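# Push two protruding cartons flush with their stack

## Task

One stack has two cartons poking out past its end; shove those two back so they align with the rest of that stack, leaving every carton in that stack aligned at the end, and without crushing any carton.

## Robot and tools

Robot: two arms, left_arm and right_arm, each ending in a five-finger hand (left_arm has a left hand, right_arm a right hand). Base positions in the scene frame: left_arm at (+0.034, +0.280, +0.003) m, right_arm at (-0.031, -0.371, 0) m, both facing almost straight along +x. A post stands on the floor behind the arms.

Scene frame: origin at table-top height, halfway between the nominal bases; +x points out over the table, +z up, +y toward left_arm. Left/right in arm names are not image sides. All reported hand positions (metres) and quaternions (wxyz) are in this frame, and all offsets use its axes.

Hand point: a point 0.15 m out from the wrist mounting face along the fingers and 0.05 m in front of the palm. Its +z runs along straight fingers, +y out of the palm, +x across the palm away from the thumb on the right hand (toward the thumb on the left hand). Straight fingertips reach 0.06 to 0.07 m past the point along +z and sit 0.06 m behind it along -y. A wrist bracket on the little-finger side can strike things. Reported positions may be a few cm off, and arms often rest 1 to 3 cm (sometimes 5) below the commanded pose in free air; that alone does not mean contact.

A row is 28 numbers, each in [-1, 1], always all 28 even if one arm moves. Order: left_arm dx, dy, dz, rx, ry, rz; then left hand little, ring, middle, index, thumb_bend, thumb_turn, force_limit, speed; then right_arm dx, dy, dz, rx, ry, rz; then right hand's same eight. Pose numbers are offsets, not poses: they are measured from that arm's Hand target (its last commanded pose, shown in results) at the start of the call, along scene axes; 1.0 equals 0.6 m for dx, dy, dz or 180 degrees for rx, ry, rz (together one rotation vector, turning about the hand point). Repeating an offset moves the arm further again. Six zeros asks nothing new of that arm. Commanded orientation is clipped to within 40 degrees of the measured one each step.

Hand numbers: fingers and thumb_bend go -1 straight to +1 curled; thumb_turn -1 beside the palm to +1 opposite the fingers. force_limit maps -1 to +1 onto about 0 to 10 N at the fingertip (15 N for thumb motors). speed rises from near zero at -1 to full at +0.48 and above. No hand number means 'unchanged': to keep a hand as is, resend the eight numbers of its last executed row (or, if none yet, its hand_measured six plus hand_force_limit and hand_speed). For pushing, a flat hand or closed fist is fine; gripping is not needed.

execute_actions(actions, cameras): actions is a list of actions; each action is a list of up to 15 rows, one per 1/30 s step; a short list repeats its last row to fill 15 steps. Every row of an action counts from the action's start pose. Camera images come only if actions is empty or cameras names them (["all"] for all, [] for none; an unknown name invalidates the call).

move(target, speed, blend, blocking, cameras): target is one 28-number row or a list of up to 15 rows; every row's offsets count from the same starting Hand targets, not from the prior row. speed is top path speed in m/s (0.002 to 4.3, default 0.25; turns up to twice that in rad/s), one value or one per target. blend (m) rounds corners between listed targets; 0 stops at each. Paths are straight, do not avoid obstacles or the other arm, and end together, capped at 10 s. blocking=false returns after about 0.5 s while the move continues. The result adds a 'move:' line: done, off_target, moving, held or fault, plus limits such as paced or held.

wait(seconds): 0 to 3600 s, sends nothing new; returns early if a running move ends. stop(): brakes the running move. zoom_image(camera, region): region [x0, y0, x1, y1] in pixels of that camera's latest image, at most 504 x 504. show_instructions(): shows reference pages. finished_scene(scene): ends the scene for good; scene is 1 or omitted.

Cameras: cam_head_left, cam_head_right, cam_high, cam_low, cam_left_wrist, cam_right_wrist, all 672x504.

Result lines: end_effector_position and end_effector_quat_wxyz per hand; Hand target (base for next offsets); joint positions, velocities (may read 'within noise'), torques (noisy, with offsets; not zero in free air); hand_measured, hand_stopped_by (moving, target, force, stalled, fault) and hand_load_n (positive = finger pushed open), each six values in the motor order above; motor temperatures. MOTOR HOT appears at 85 °C; at 100 °C that arm goes limp for 30 to 60 s.

Cautions: approach cartons slowly; impact grows with speed and with how far the target lies past contact. A blocked arm keeps pressing until commanded back past its hand point, so retract after each push. Push only until flush, not beyond, and avoid shoving the whole stack or crushing cartons. Nothing may fall off the table. Keep the two hands and arms apart; contact between them can fail the task. Avoid hitting the post or table hard, and avoid long holds at full stretch, which heat motors. Objects may occasionally get a brief external nudge.

Each tool is called by a JSON object that holds its "name" and its "arguments".

Reference images:

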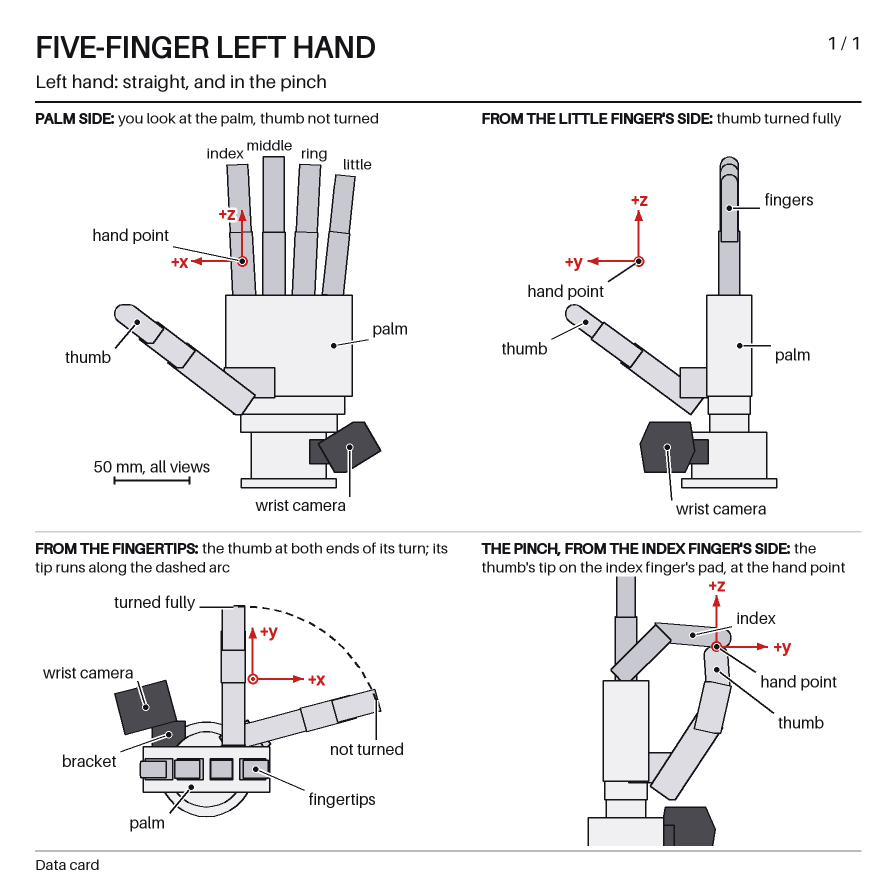

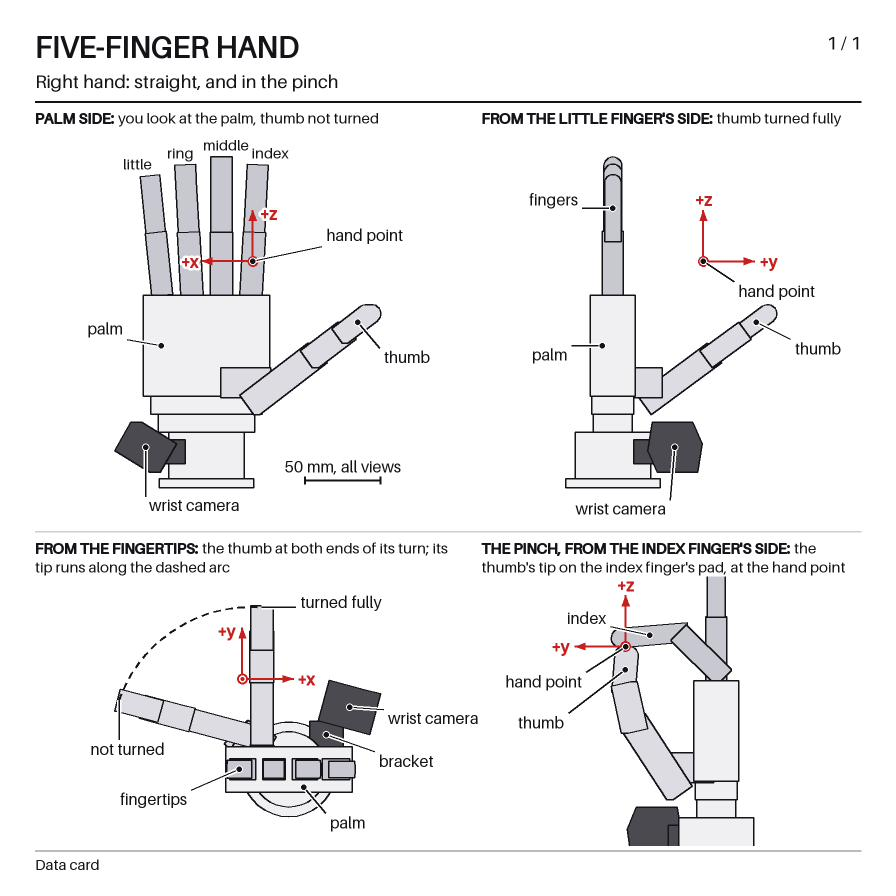

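## Session

{"name": "execute_actions", "arguments": {"actions": []}}

Scene clock: 0.00 s.
left_arm: end_effector_position=(+0.4350, -0.0874, +0.3133) hand_measured=(-1.000, -1.000, -1.000, -1.000, -1.000, -1.000) hand_load_n=(+0.0, +0.0, +0.0, +0.0, +0.0, +0.0) hand_stopped_by=(target, target, target, target, target, target) hand_force_limit=0.00 hand_speed=-0.80 end_effector_quat_wxyz=(+0.133, +0.551, -0.588, +0.577) | right_arm: end_effector_position=(+0.1417, -0.5318, +0.1312) hand_measured=(-1.000, -1.000, -1.000, -1.000, -1.000, -1.000) hand_load_n=(+0.0, +0.0, +0.0, +0.0, +0.0, +0.0) hand_stopped_by=(target, target, target, target, target, target) hand_force_limit=0.00 hand_speed=-0.80 end_effector_quat_wxyz=(+0.121, -0.587, +0.793, -0.106)
Joint positions: left_arm=[-0.453 1.262 0.972 -0.072 0.567 -0.78] | right_arm=[-0.936 0.977 0.769 -1.14 -0.236 -0.586]
Joint velocities: within noise
Joint torques (N m): no reading
Motor temperatures (°C): left_arm=[25 23 23 27 23 25] | right_arm=[27 25 23 24 25 25]
Heat: left arm: hottest wrist pitch 27 °C; right arm: hottest waist 27 °C.
Hand target: left_arm +0.4406, -0.0883, +0.3288; +0.130, +0.543, -0.584, +0.589 | right_arm +0.1503, -0.5398, +0.1435; +0.124, -0.587, +0.790, -0.127

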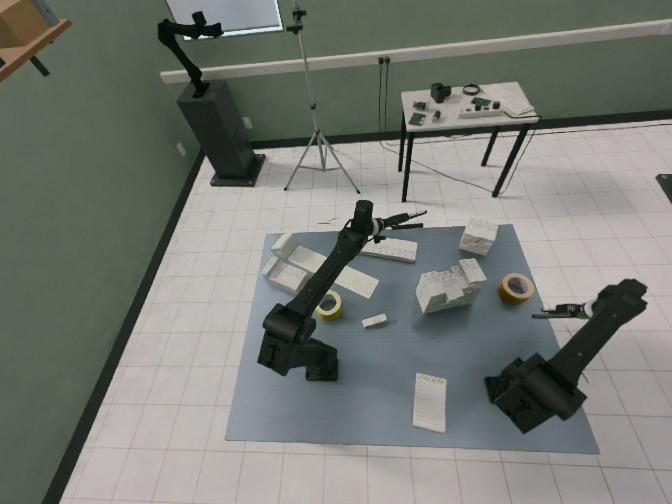

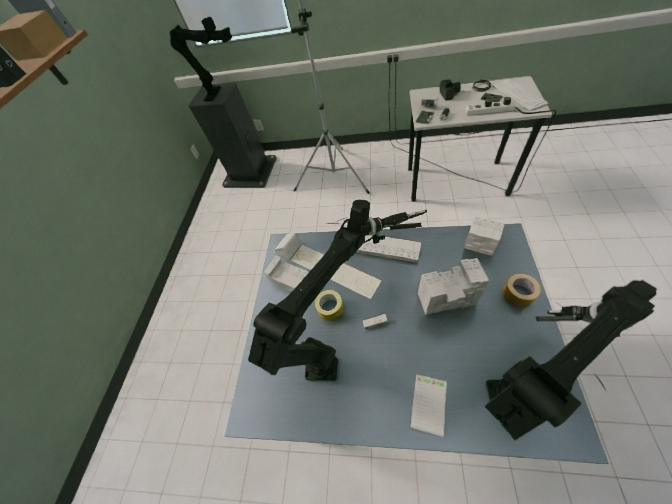

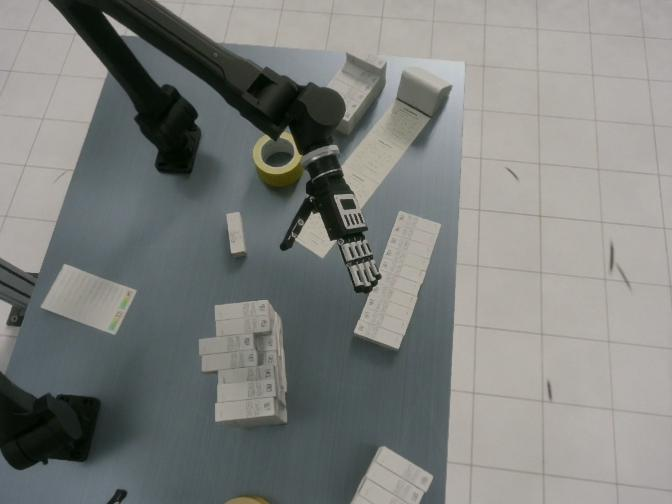

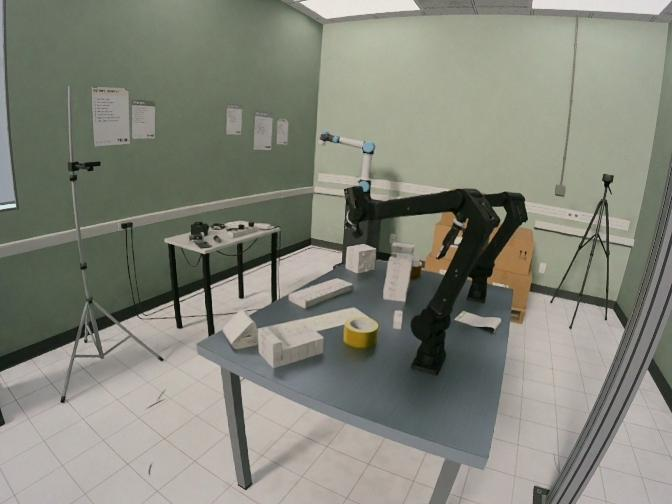

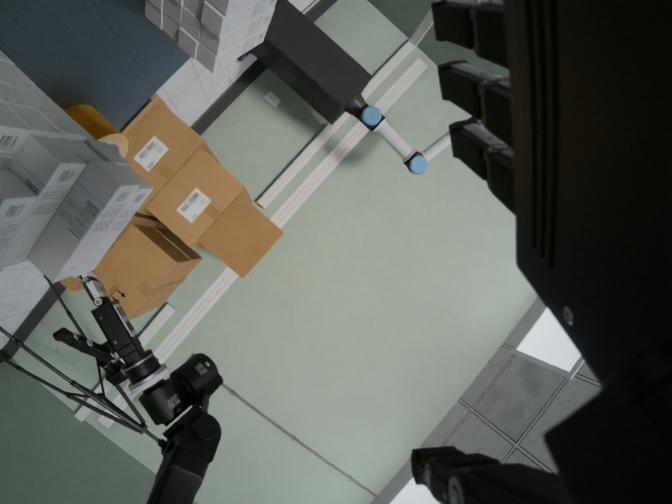

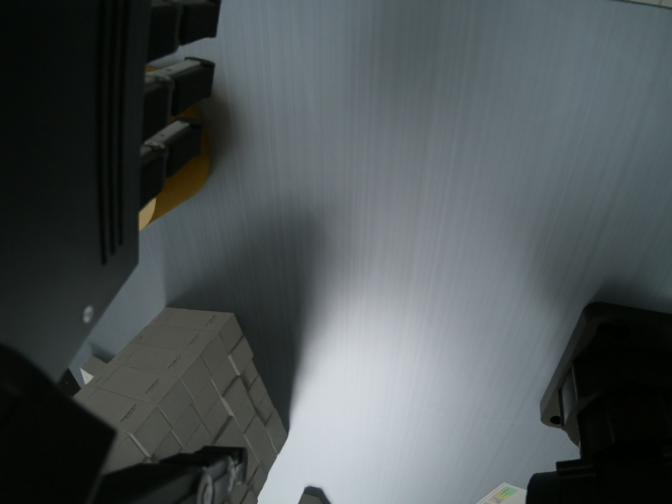

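{"name": "zoom_image", "arguments": {"camera": "cam_high", "region": [180, 270, 320, 450]}}

{"name": "zoom_image", "arguments": {"camera": "cam_low", "region": [330, 210, 470, 330]}}

{"name": "zoom_image", "arguments": {"camera": "cam_right_wrist", "region": [50, 290, 310, 504]}}

{"name": "zoom_image", "arguments": {"camera": "cam_head_right", "region": [360, 200, 560, 340]}}

{"name": "zoom_image", "arguments": {"camera": "cam_left_wrist", "region": [0, 0, 300, 300]}}

Scaled by 2.800 from the camera's image (finer frame: 960x720).

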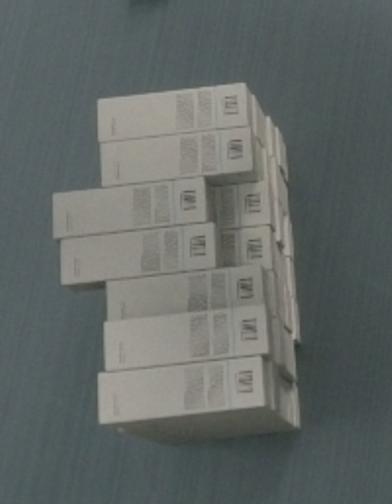

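Scaled by 3.600 from the camera's image (finer frame: 960x720).

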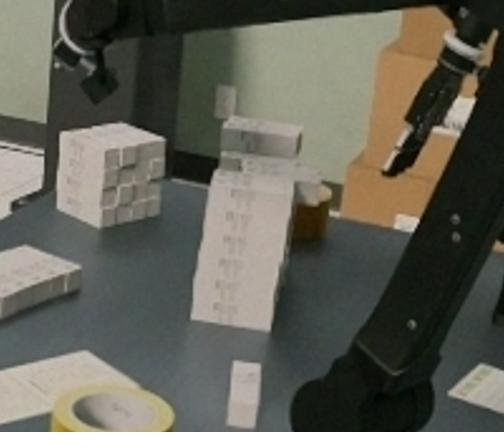

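Scaled by 1.938 from the camera's image (finer frame: 960x720).

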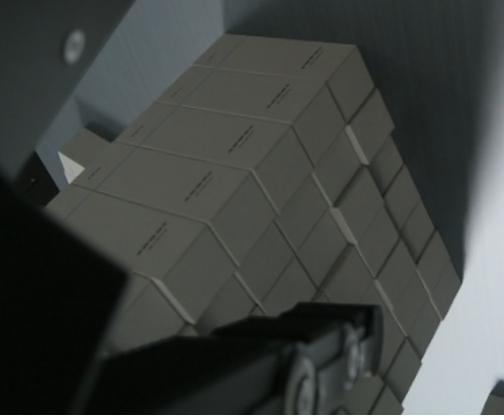

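Scaled by 2.520 from the camera's image (finer frame: 960x720).

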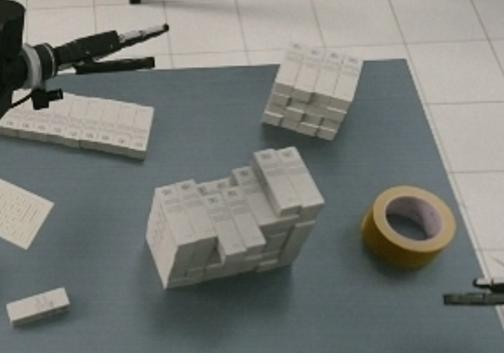

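Scaled by 1.680 from the camera's image (finer frame: 960x720).

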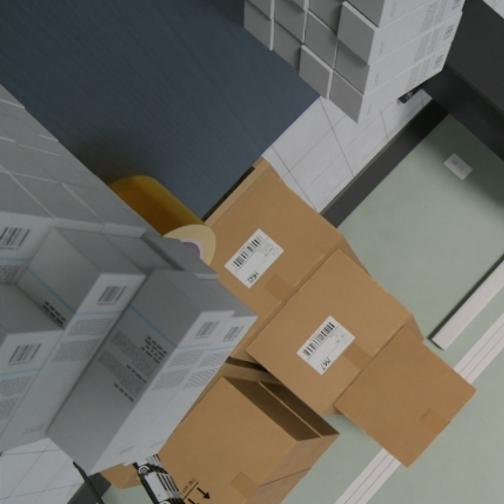

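{"name": "move", "arguments": {"target": [-0.07,0.4,0.12,0,0,0,-1,-1,-1,-1,-1,-1,0,-0.8,0,0,0,0,0,0,-1,-1,-1,-1,-1,-1,0,-0.8], "cameras": ["all"]}}

Scene clock: 26.23 s.
left_arm: end_effector_position=(+0.3907, +0.1492, +0.3808) hand_measured=(-1.000, -1.000, -1.000, -1.000, -1.000, -1.000) hand_load_n=(+0.0, +0.0, +0.0, +0.0, +0.0, -0.5) hand_stopped_by=(target, target, target, target, target, target) hand_force_limit=0.00 hand_speed=-0.80 end_effector_quat_wxyz=(+0.144, +0.557, -0.577, +0.580) | right_arm: end_effector_position=(+0.1417, -0.5318, +0.1312) hand_measured=(-1.000, -1.000, -1.000, -1.000, -1.000, -1.000) hand_load_n=(+0.0, +0.0, +0.0, +0.0, +0.0, +0.0) hand_stopped_by=(target, target, target, target, target, target) hand_force_limit=0.00 hand_speed=-0.80 end_effector_quat_wxyz=(+0.121, -0.587, +0.793, -0.106)
Joint positions: left_arm=[0.185 1.048 1.041 -0.735 1.133 -0.318] | right_arm=[-0.936 0.977 0.769 -1.14 -0.236 -0.586]
Joint torques (N m): left_arm=[-1.03 -4.37 15.71 0.84 0.54 0.05] | right_arm=[0.44 -2.84 9.07 1.13 -0.12 0.05]
Heat: left arm: hottest elbow 27 °C; right arm: hottest waist 27 °C.
Hand target: left_arm +0.3986, +0.1517, +0.4008; +0.130, +0.543, -0.584, +0.589 | right_arm +0.1503, -0.5398, +0.1435; +0.124, -0.587, +0.790, -0.127
Off the commanded pose: left_arm 0.022 m, 3 deg | right_arm 0.017 m, 2 deg.
move: off_target (left_arm)

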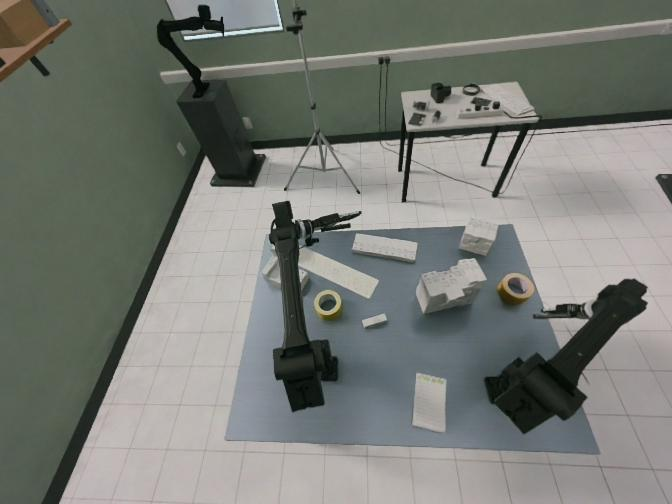

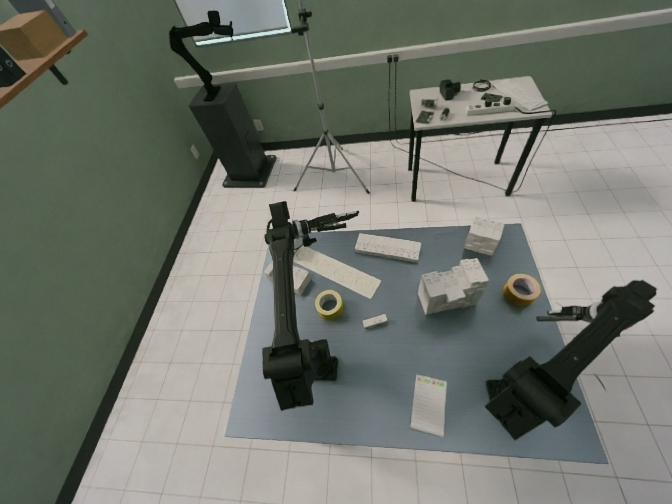

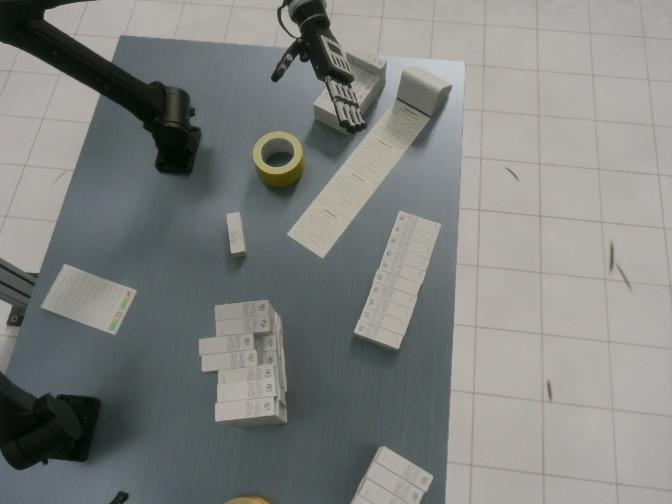

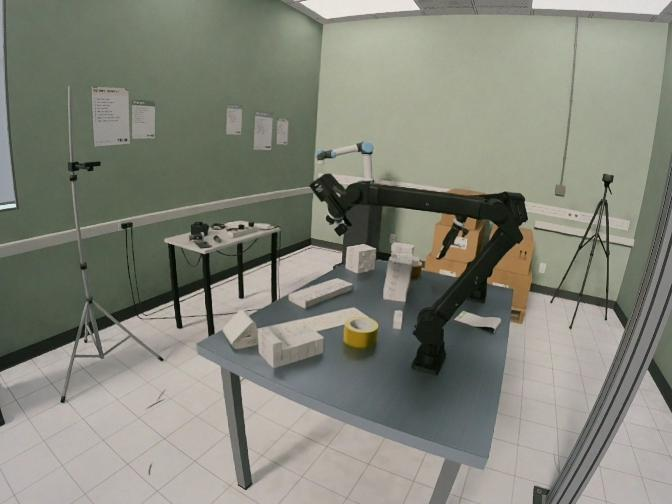

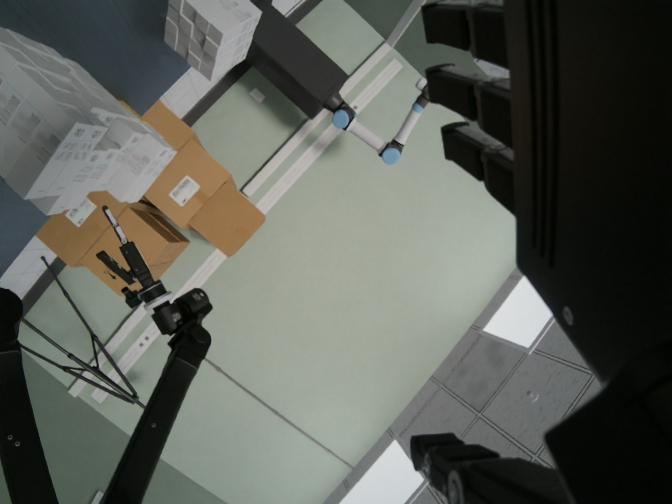

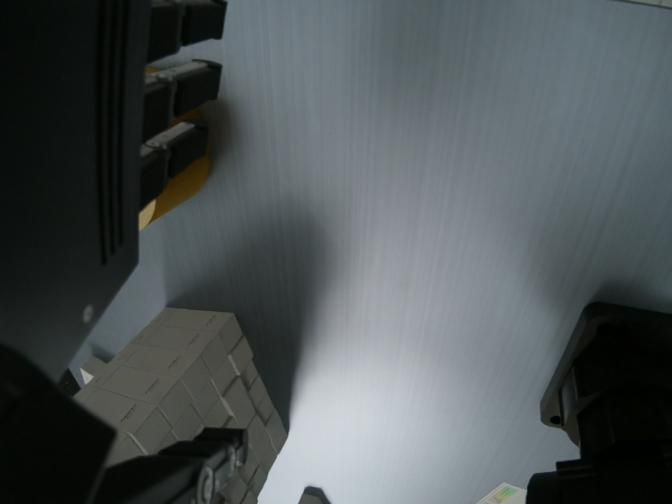

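{"name": "zoom_image", "arguments": {"camera": "cam_high", "region": [180, 280, 310, 440]}}

{"name": "zoom_image", "arguments": {"camera": "cam_low", "region": [370, 230, 440, 310]}}

{"name": "zoom_image", "arguments": {"camera": "cam_left_wrist", "region": [0, 0, 260, 230]}}

{"name": "zoom_image", "arguments": {"camera": "cam_head_left", "region": [400, 210, 540, 330]}}

{"name": "zoom_image", "arguments": {"camera": "cam_head_right", "region": [400, 210, 540, 330]}}

Scaled by 3.150 from the camera's image (finer frame: 960x720).

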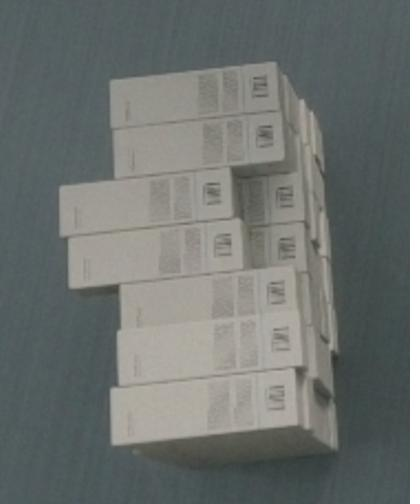

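Scaled by 6.300 from the camera's image (finer frame: 960x720).

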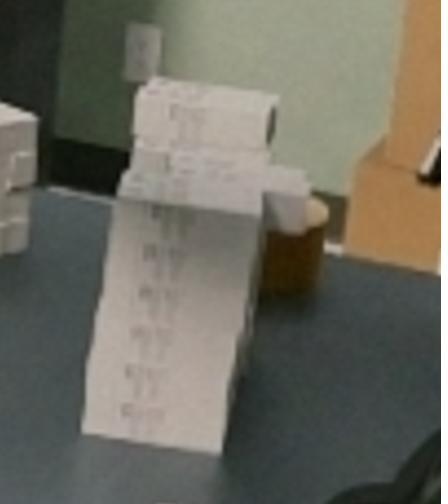

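Scaled by 1.938 from the camera's image (finer frame: 960x720).

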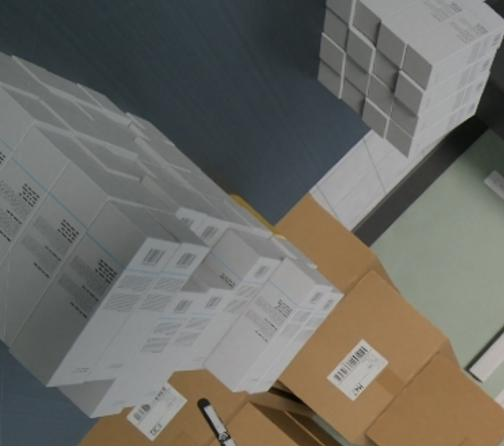

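Scaled by 3.600 from the camera's image (finer frame: 960x720).

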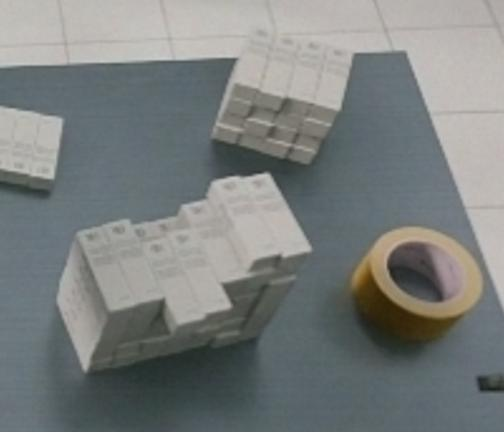

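Scaled by 3.600 from the camera's image (finer frame: 960x720).

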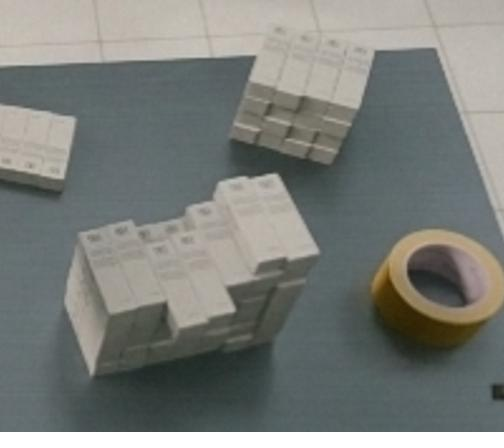

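{"name": "move", "arguments": {"target": [[0,0,0,0,0,0,-1,-1,-1,-1,-1,-1,0,-0.8,0,0.06,0.27,0,0,0,1,1,1,1,-1,-1,0,0],[0,0,0,0,0,0,-1,-1,-1,-1,-1,-1,0,-0.8,-0.01,0.27,0.30,-0.0121,0.1143,0.1663,1,1,1,1,-1,-1,0,0],[0,0,0,0,0,0,-1,-1,-1,-1,-1,-1,0,-0.8,-0.05,0.56,0.30,-0.0121,0.1143,0.1663,1,1,1,1,-1,-1,0,0]], "blend": [0.03,0.05,0], "speed": 0.15, "cameras": ["all"]}}

Scene clock: 183.70 s.
left_arm: end_effector_position=(+0.3907, +0.1493, +0.3807) hand_measured=(-1.000, -1.000, -1.000, -1.000, -1.000, -1.000) hand_load_n=(+0.0, -0.5, +0.0, +0.0, +0.0, +0.0) hand_stopped_by=(target, target, target, target, target, target) hand_force_limit=0.00 hand_speed=-0.80 end_effector_quat_wxyz=(+0.144, +0.557, -0.578, +0.580) | right_arm: end_effector_position=(+0.1173, -0.2085, +0.3044) hand_measured=(+1.000, +1.000, -1.000, +1.000, -1.000, -1.000) hand_load_n=(+0.0, +0.0, +0.0, +0.0, +0.0, +0.0) hand_stopped_by=(target, target, fault, target, target, target) hand_force_limit=0.00 hand_speed=0.00 end_effector_quat_wxyz=(-0.087, +0.790, -0.607, +0.014)
Joint positions: left_arm=[0.185 1.048 1.041 -0.735 1.133 -0.316] | right_arm=[0.556 0.917 1.188 -1.667 -0.03 0.327]
Joint torques (N m): left_arm=[-0.67 -4.37 15.8 0.83 0.51 0.02] | right_arm=[0.73 -1.38 10.22 0.5 -0.08 0.12]
Motor temperatures (°C): left_arm=[25 24 42 26 24 24] | right_arm=[26 25 32 24 25 24]
Heat: left arm: hottest elbow 42 °C; right arm: hottest elbow 32 °C.
Hand target: left_arm +0.3986, +0.1517, +0.4008; +0.130, +0.543, -0.584, +0.589 | right_arm +0.1203, -0.2038, +0.3235; +0.000, +0.786, -0.619, -0.001
Off the commanded pose: left_arm 0.022 m, 3 deg | right_arm 0.020 m, 10 deg.
joint sent to its limit (right arm) — joint 4 (wrist pitch), lower limit. The joint targets are off in position and orientation.
move: off_target (right_arm)

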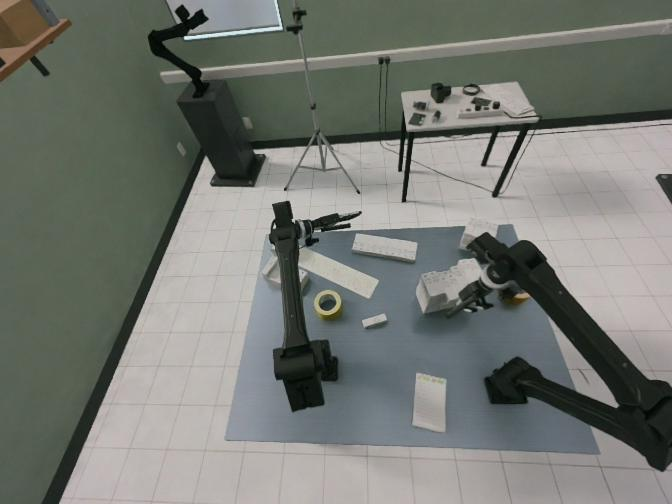

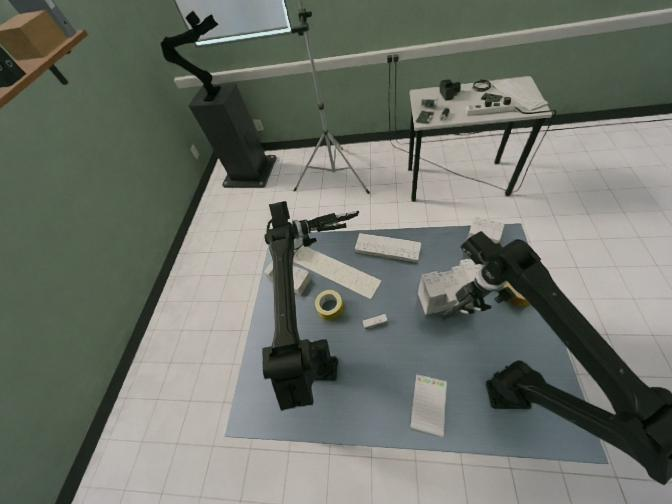

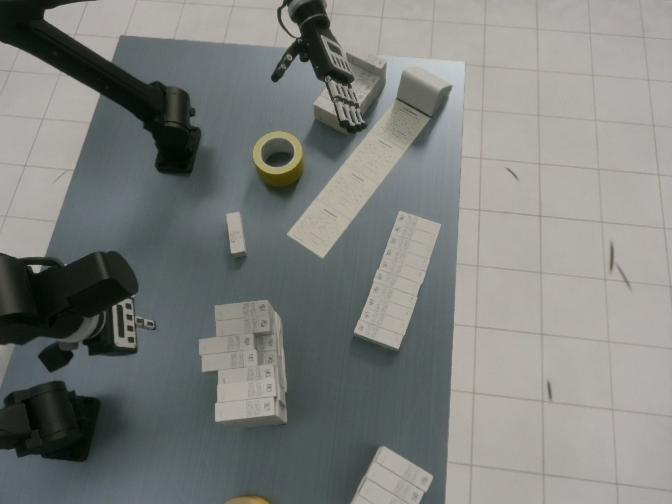

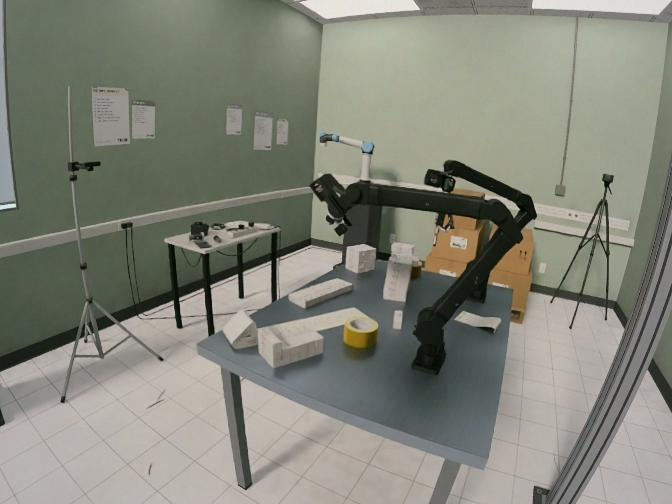

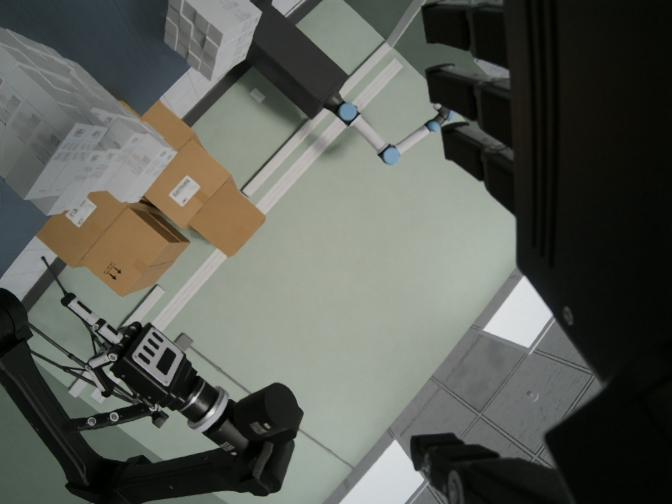

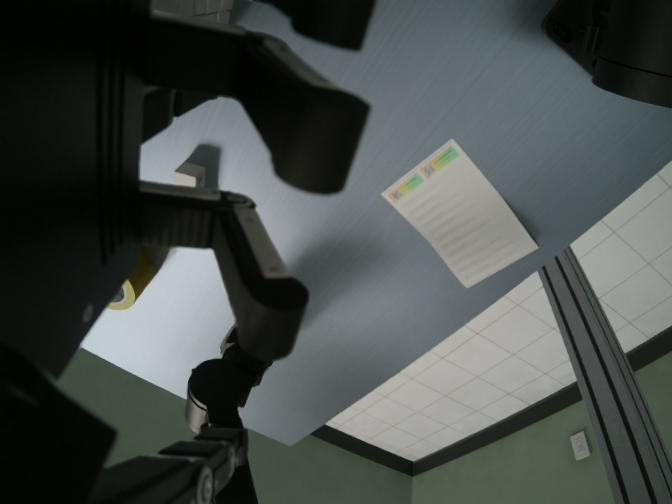

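{"name": "move", "arguments": {"target": [0,0,0,0,0,0,1,1,1,1,-1,-1,0,0,0.016,-0.53,-0.2,0,0,0,1,1,-1,1,-1,-1,0,0], "speed": 0.2, "cameras": ["cam_high", "cam_head_right"]}}

Scene clock: 213.33 s.
left_arm: end_effector_position=(+0.3907, +0.1493, +0.3807) hand_measured=(+1.000, +1.000, +1.000, +1.000, -1.000, -1.000) hand_load_n=(+0.0, +0.0, +0.0, +0.0, +0.0, +0.0) hand_stopped_by=(target, target, target, target, target, target) hand_force_limit=0.00 hand_speed=0.00 end_effector_quat_wxyz=(+0.144, +0.557, -0.578, +0.580) | right_arm: end_effector_position=(+0.1228, -0.5160, +0.2005) hand_measured=(+1.000, +1.000, -1.000, +1.000, -1.000, -1.000) hand_load_n=(+0.0, +0.0, +0.0, +0.0, +0.0, +0.0) hand_stopped_by=(target, target, fault, target, target, target) hand_force_limit=0.00 hand_speed=0.00 end_effector_quat_wxyz=(+0.004, +0.782, -0.623, -0.017)
Joint positions: left_arm=[0.185 1.048 1.041 -0.735 1.133 -0.316] | right_arm=[-0.656 1.073 0.995 -1.526 0.007 -0.855]
Joint torques (N m): left_arm=[-1.32 -4.95 15.58 1.01 0.52 0] | right_arm=[-0.15 -3.37 7.84 1.11 0.02 -0.05]
Heat: left arm: hottest elbow 43 °C; right arm: hottest elbow 33 °C.
Hand target: left_arm +0.3986, +0.1517, +0.4008; +0.130, +0.543, -0.584, +0.589 | right_arm +0.1299, -0.5218, +0.2035; +0.000, +0.786, -0.619, -0.001
Off the commanded pose: left_arm 0.022 m, 3 deg | right_arm 0.010 m, 2 deg.
move: done
Images, in order (width x height): cam_head_right 672x504, cam_high 672x504.

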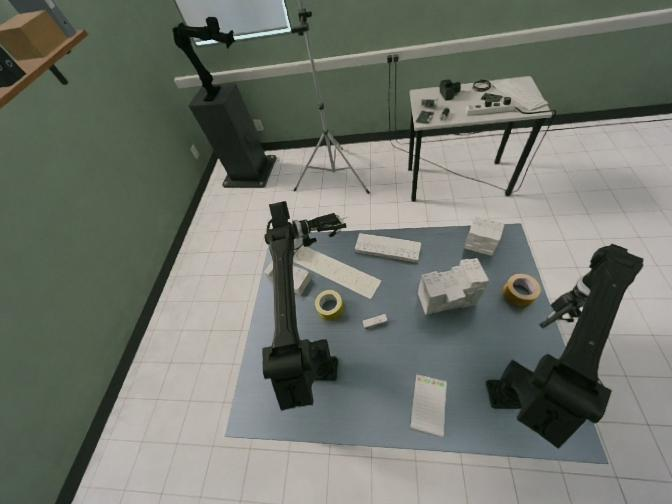

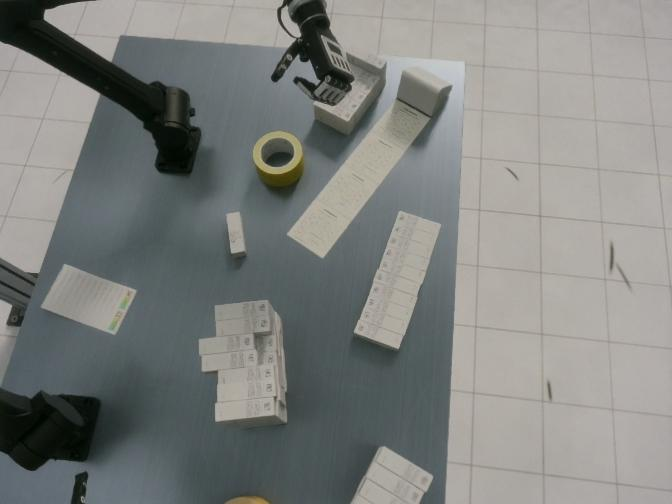

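{"name": "move", "arguments": {"target": [-0.432,-0.337,-0.117,0.320,0.262,0.084,1,1,1,1,-1,-1,0,0,0,0,0,0,0,0,1,1,-1,1,-1,-1,0,0], "speed": 0.2, "cameras": ["all"]}}

Scene clock: 230.80 s.
left_arm: end_effector_position=(+0.1368, -0.0409, +0.3149) hand_measured=(+1.000, +1.000, +1.000, +1.000, -1.000, -1.000) hand_load_n=(+0.0, +0.0, +0.0, +0.0, -0.5, +0.0) hand_stopped_by=(target, target, target, target, target, target) hand_force_limit=0.00 hand_speed=0.00 end_effector_quat_wxyz=(+0.022, +0.780, -0.624, +0.036) | right_arm: end_effector_position=(+0.1228, -0.5161, +0.2005) hand_measured=(+1.000, +1.000, -1.000, +1.000, -1.000, -1.000) hand_load_n=(+0.0, +0.0, +0.0, +0.0, +0.0, +0.0) hand_stopped_by=(target, target, fault, target, target, target) hand_force_limit=0.00 hand_speed=0.00 end_effector_quat_wxyz=(+0.004, +0.783, -0.622, -0.017)
Joint positions: left_arm=[-1.061 1.13 1.329 -1.687 0.014 -1.275] | right_arm=[-0.656 1.073 0.995 -1.526 0.007 -0.856]
Joint torques (N m): left_arm=[-1.73 -5.07 13.71 0.13 0.14 -0.23] | right_arm=[-0.15 -3.31 7.84 1.13 0.02 -0.04]
Heat: left arm: hottest elbow 43 °C; right arm: hottest elbow 32 °C.
Hand target: left_arm +0.1394, -0.0505, +0.3306; +0.000, +0.786, -0.619, +0.000 | right_arm +0.1299, -0.5218, +0.2035; +0.000, +0.786, -0.619, -0.001
Off the commanded pose: left_arm 0.019 m, 5 deg | right_arm 0.010 m, 2 deg.
joint sent to its limit (left arm) — joint 4 (wrist pitch), lower limit. The joint targets are off in position and orientation.
move: off_target (left_arm)

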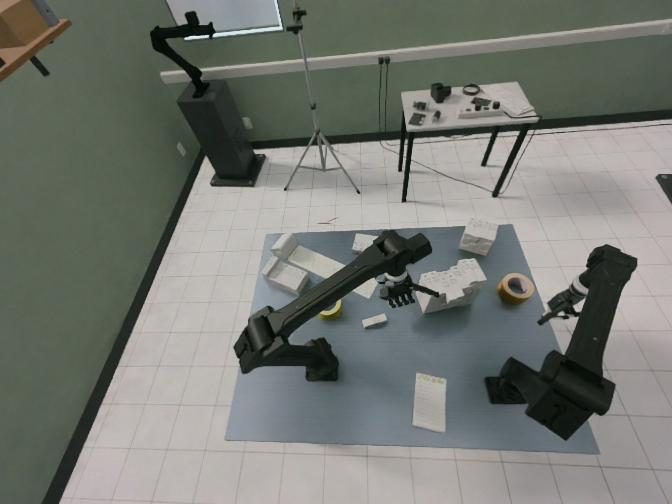

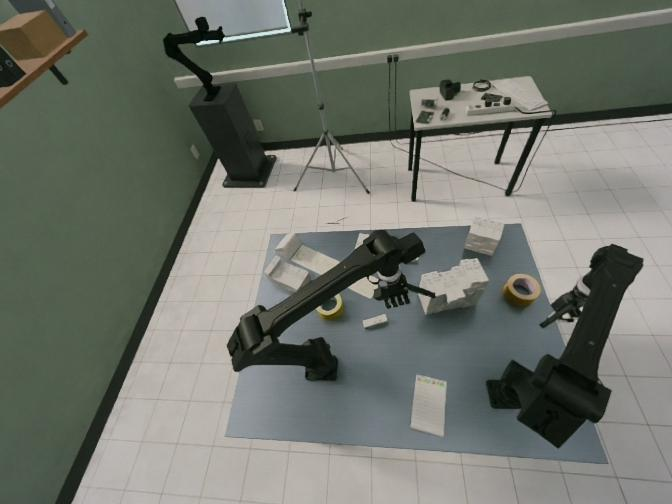

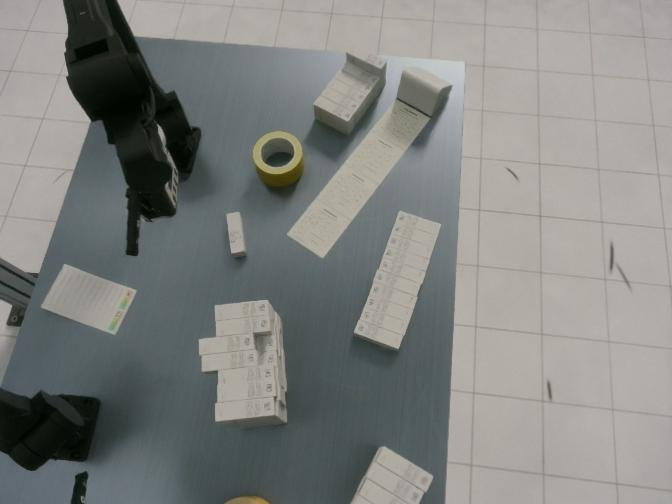

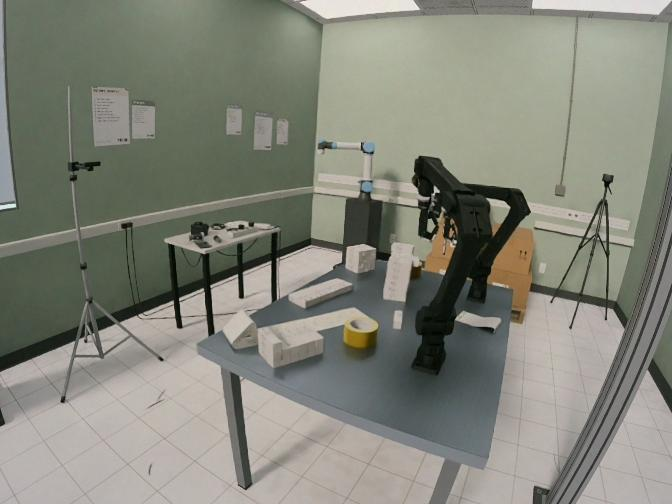

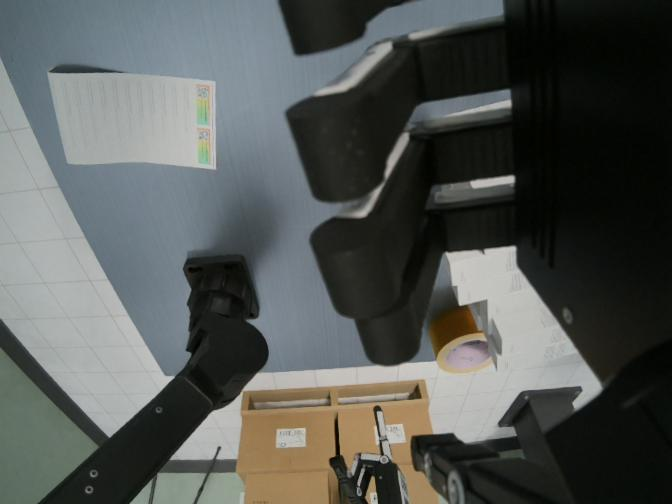

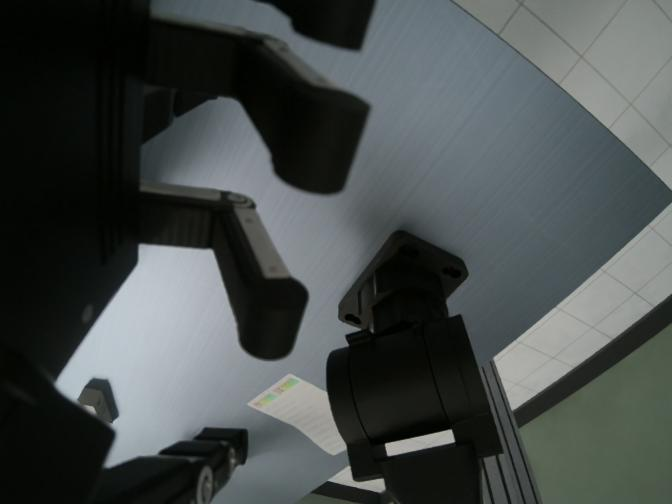

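{"name": "zoom_image", "arguments": {"camera": "cam_low", "region": [360, 150, 480, 310]}}

{"name": "zoom_image", "arguments": {"camera": "cam_left_wrist", "region": [420, 230, 620, 400]}}

{"name": "zoom_image", "arguments": {"camera": "cam_head_left", "region": [360, 220, 500, 340]}}

{"name": "zoom_image", "arguments": {"camera": "cam_high", "region": [60, 120, 310, 440]}}

Scaled by 3.150 from the camera's image (finer frame: 960x720).

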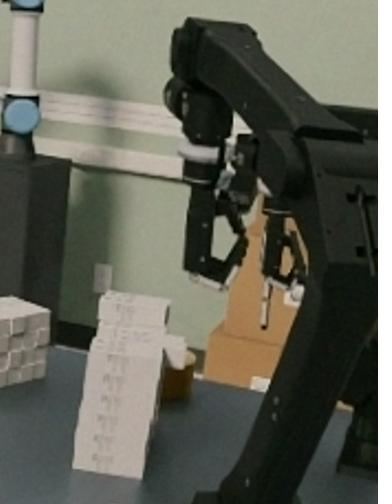

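Scaled by 2.520 from the camera's image (finer frame: 960x720).

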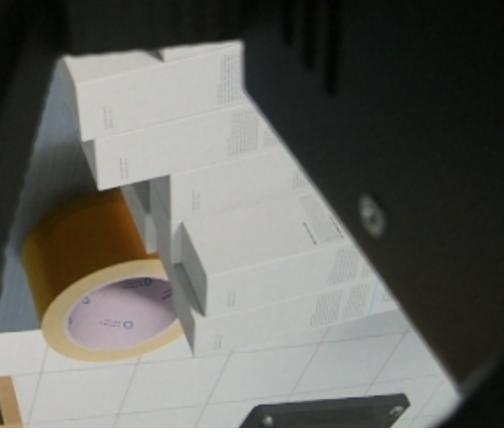

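Scaled by 3.600 from the camera's image (finer frame: 960x720).

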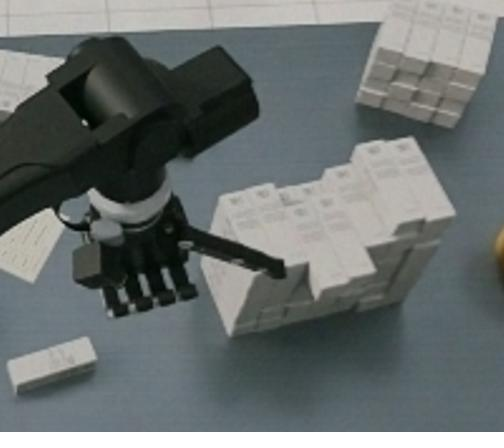

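Scaled by 1.575 from the camera's image (finer frame: 960x720).

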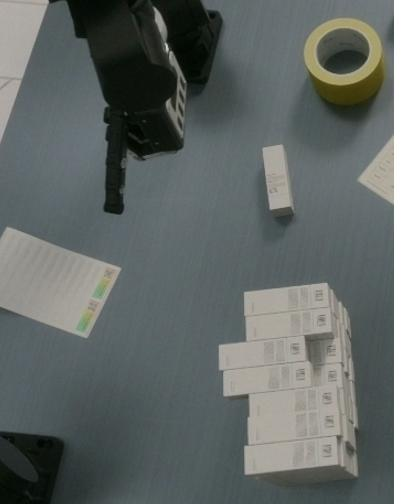

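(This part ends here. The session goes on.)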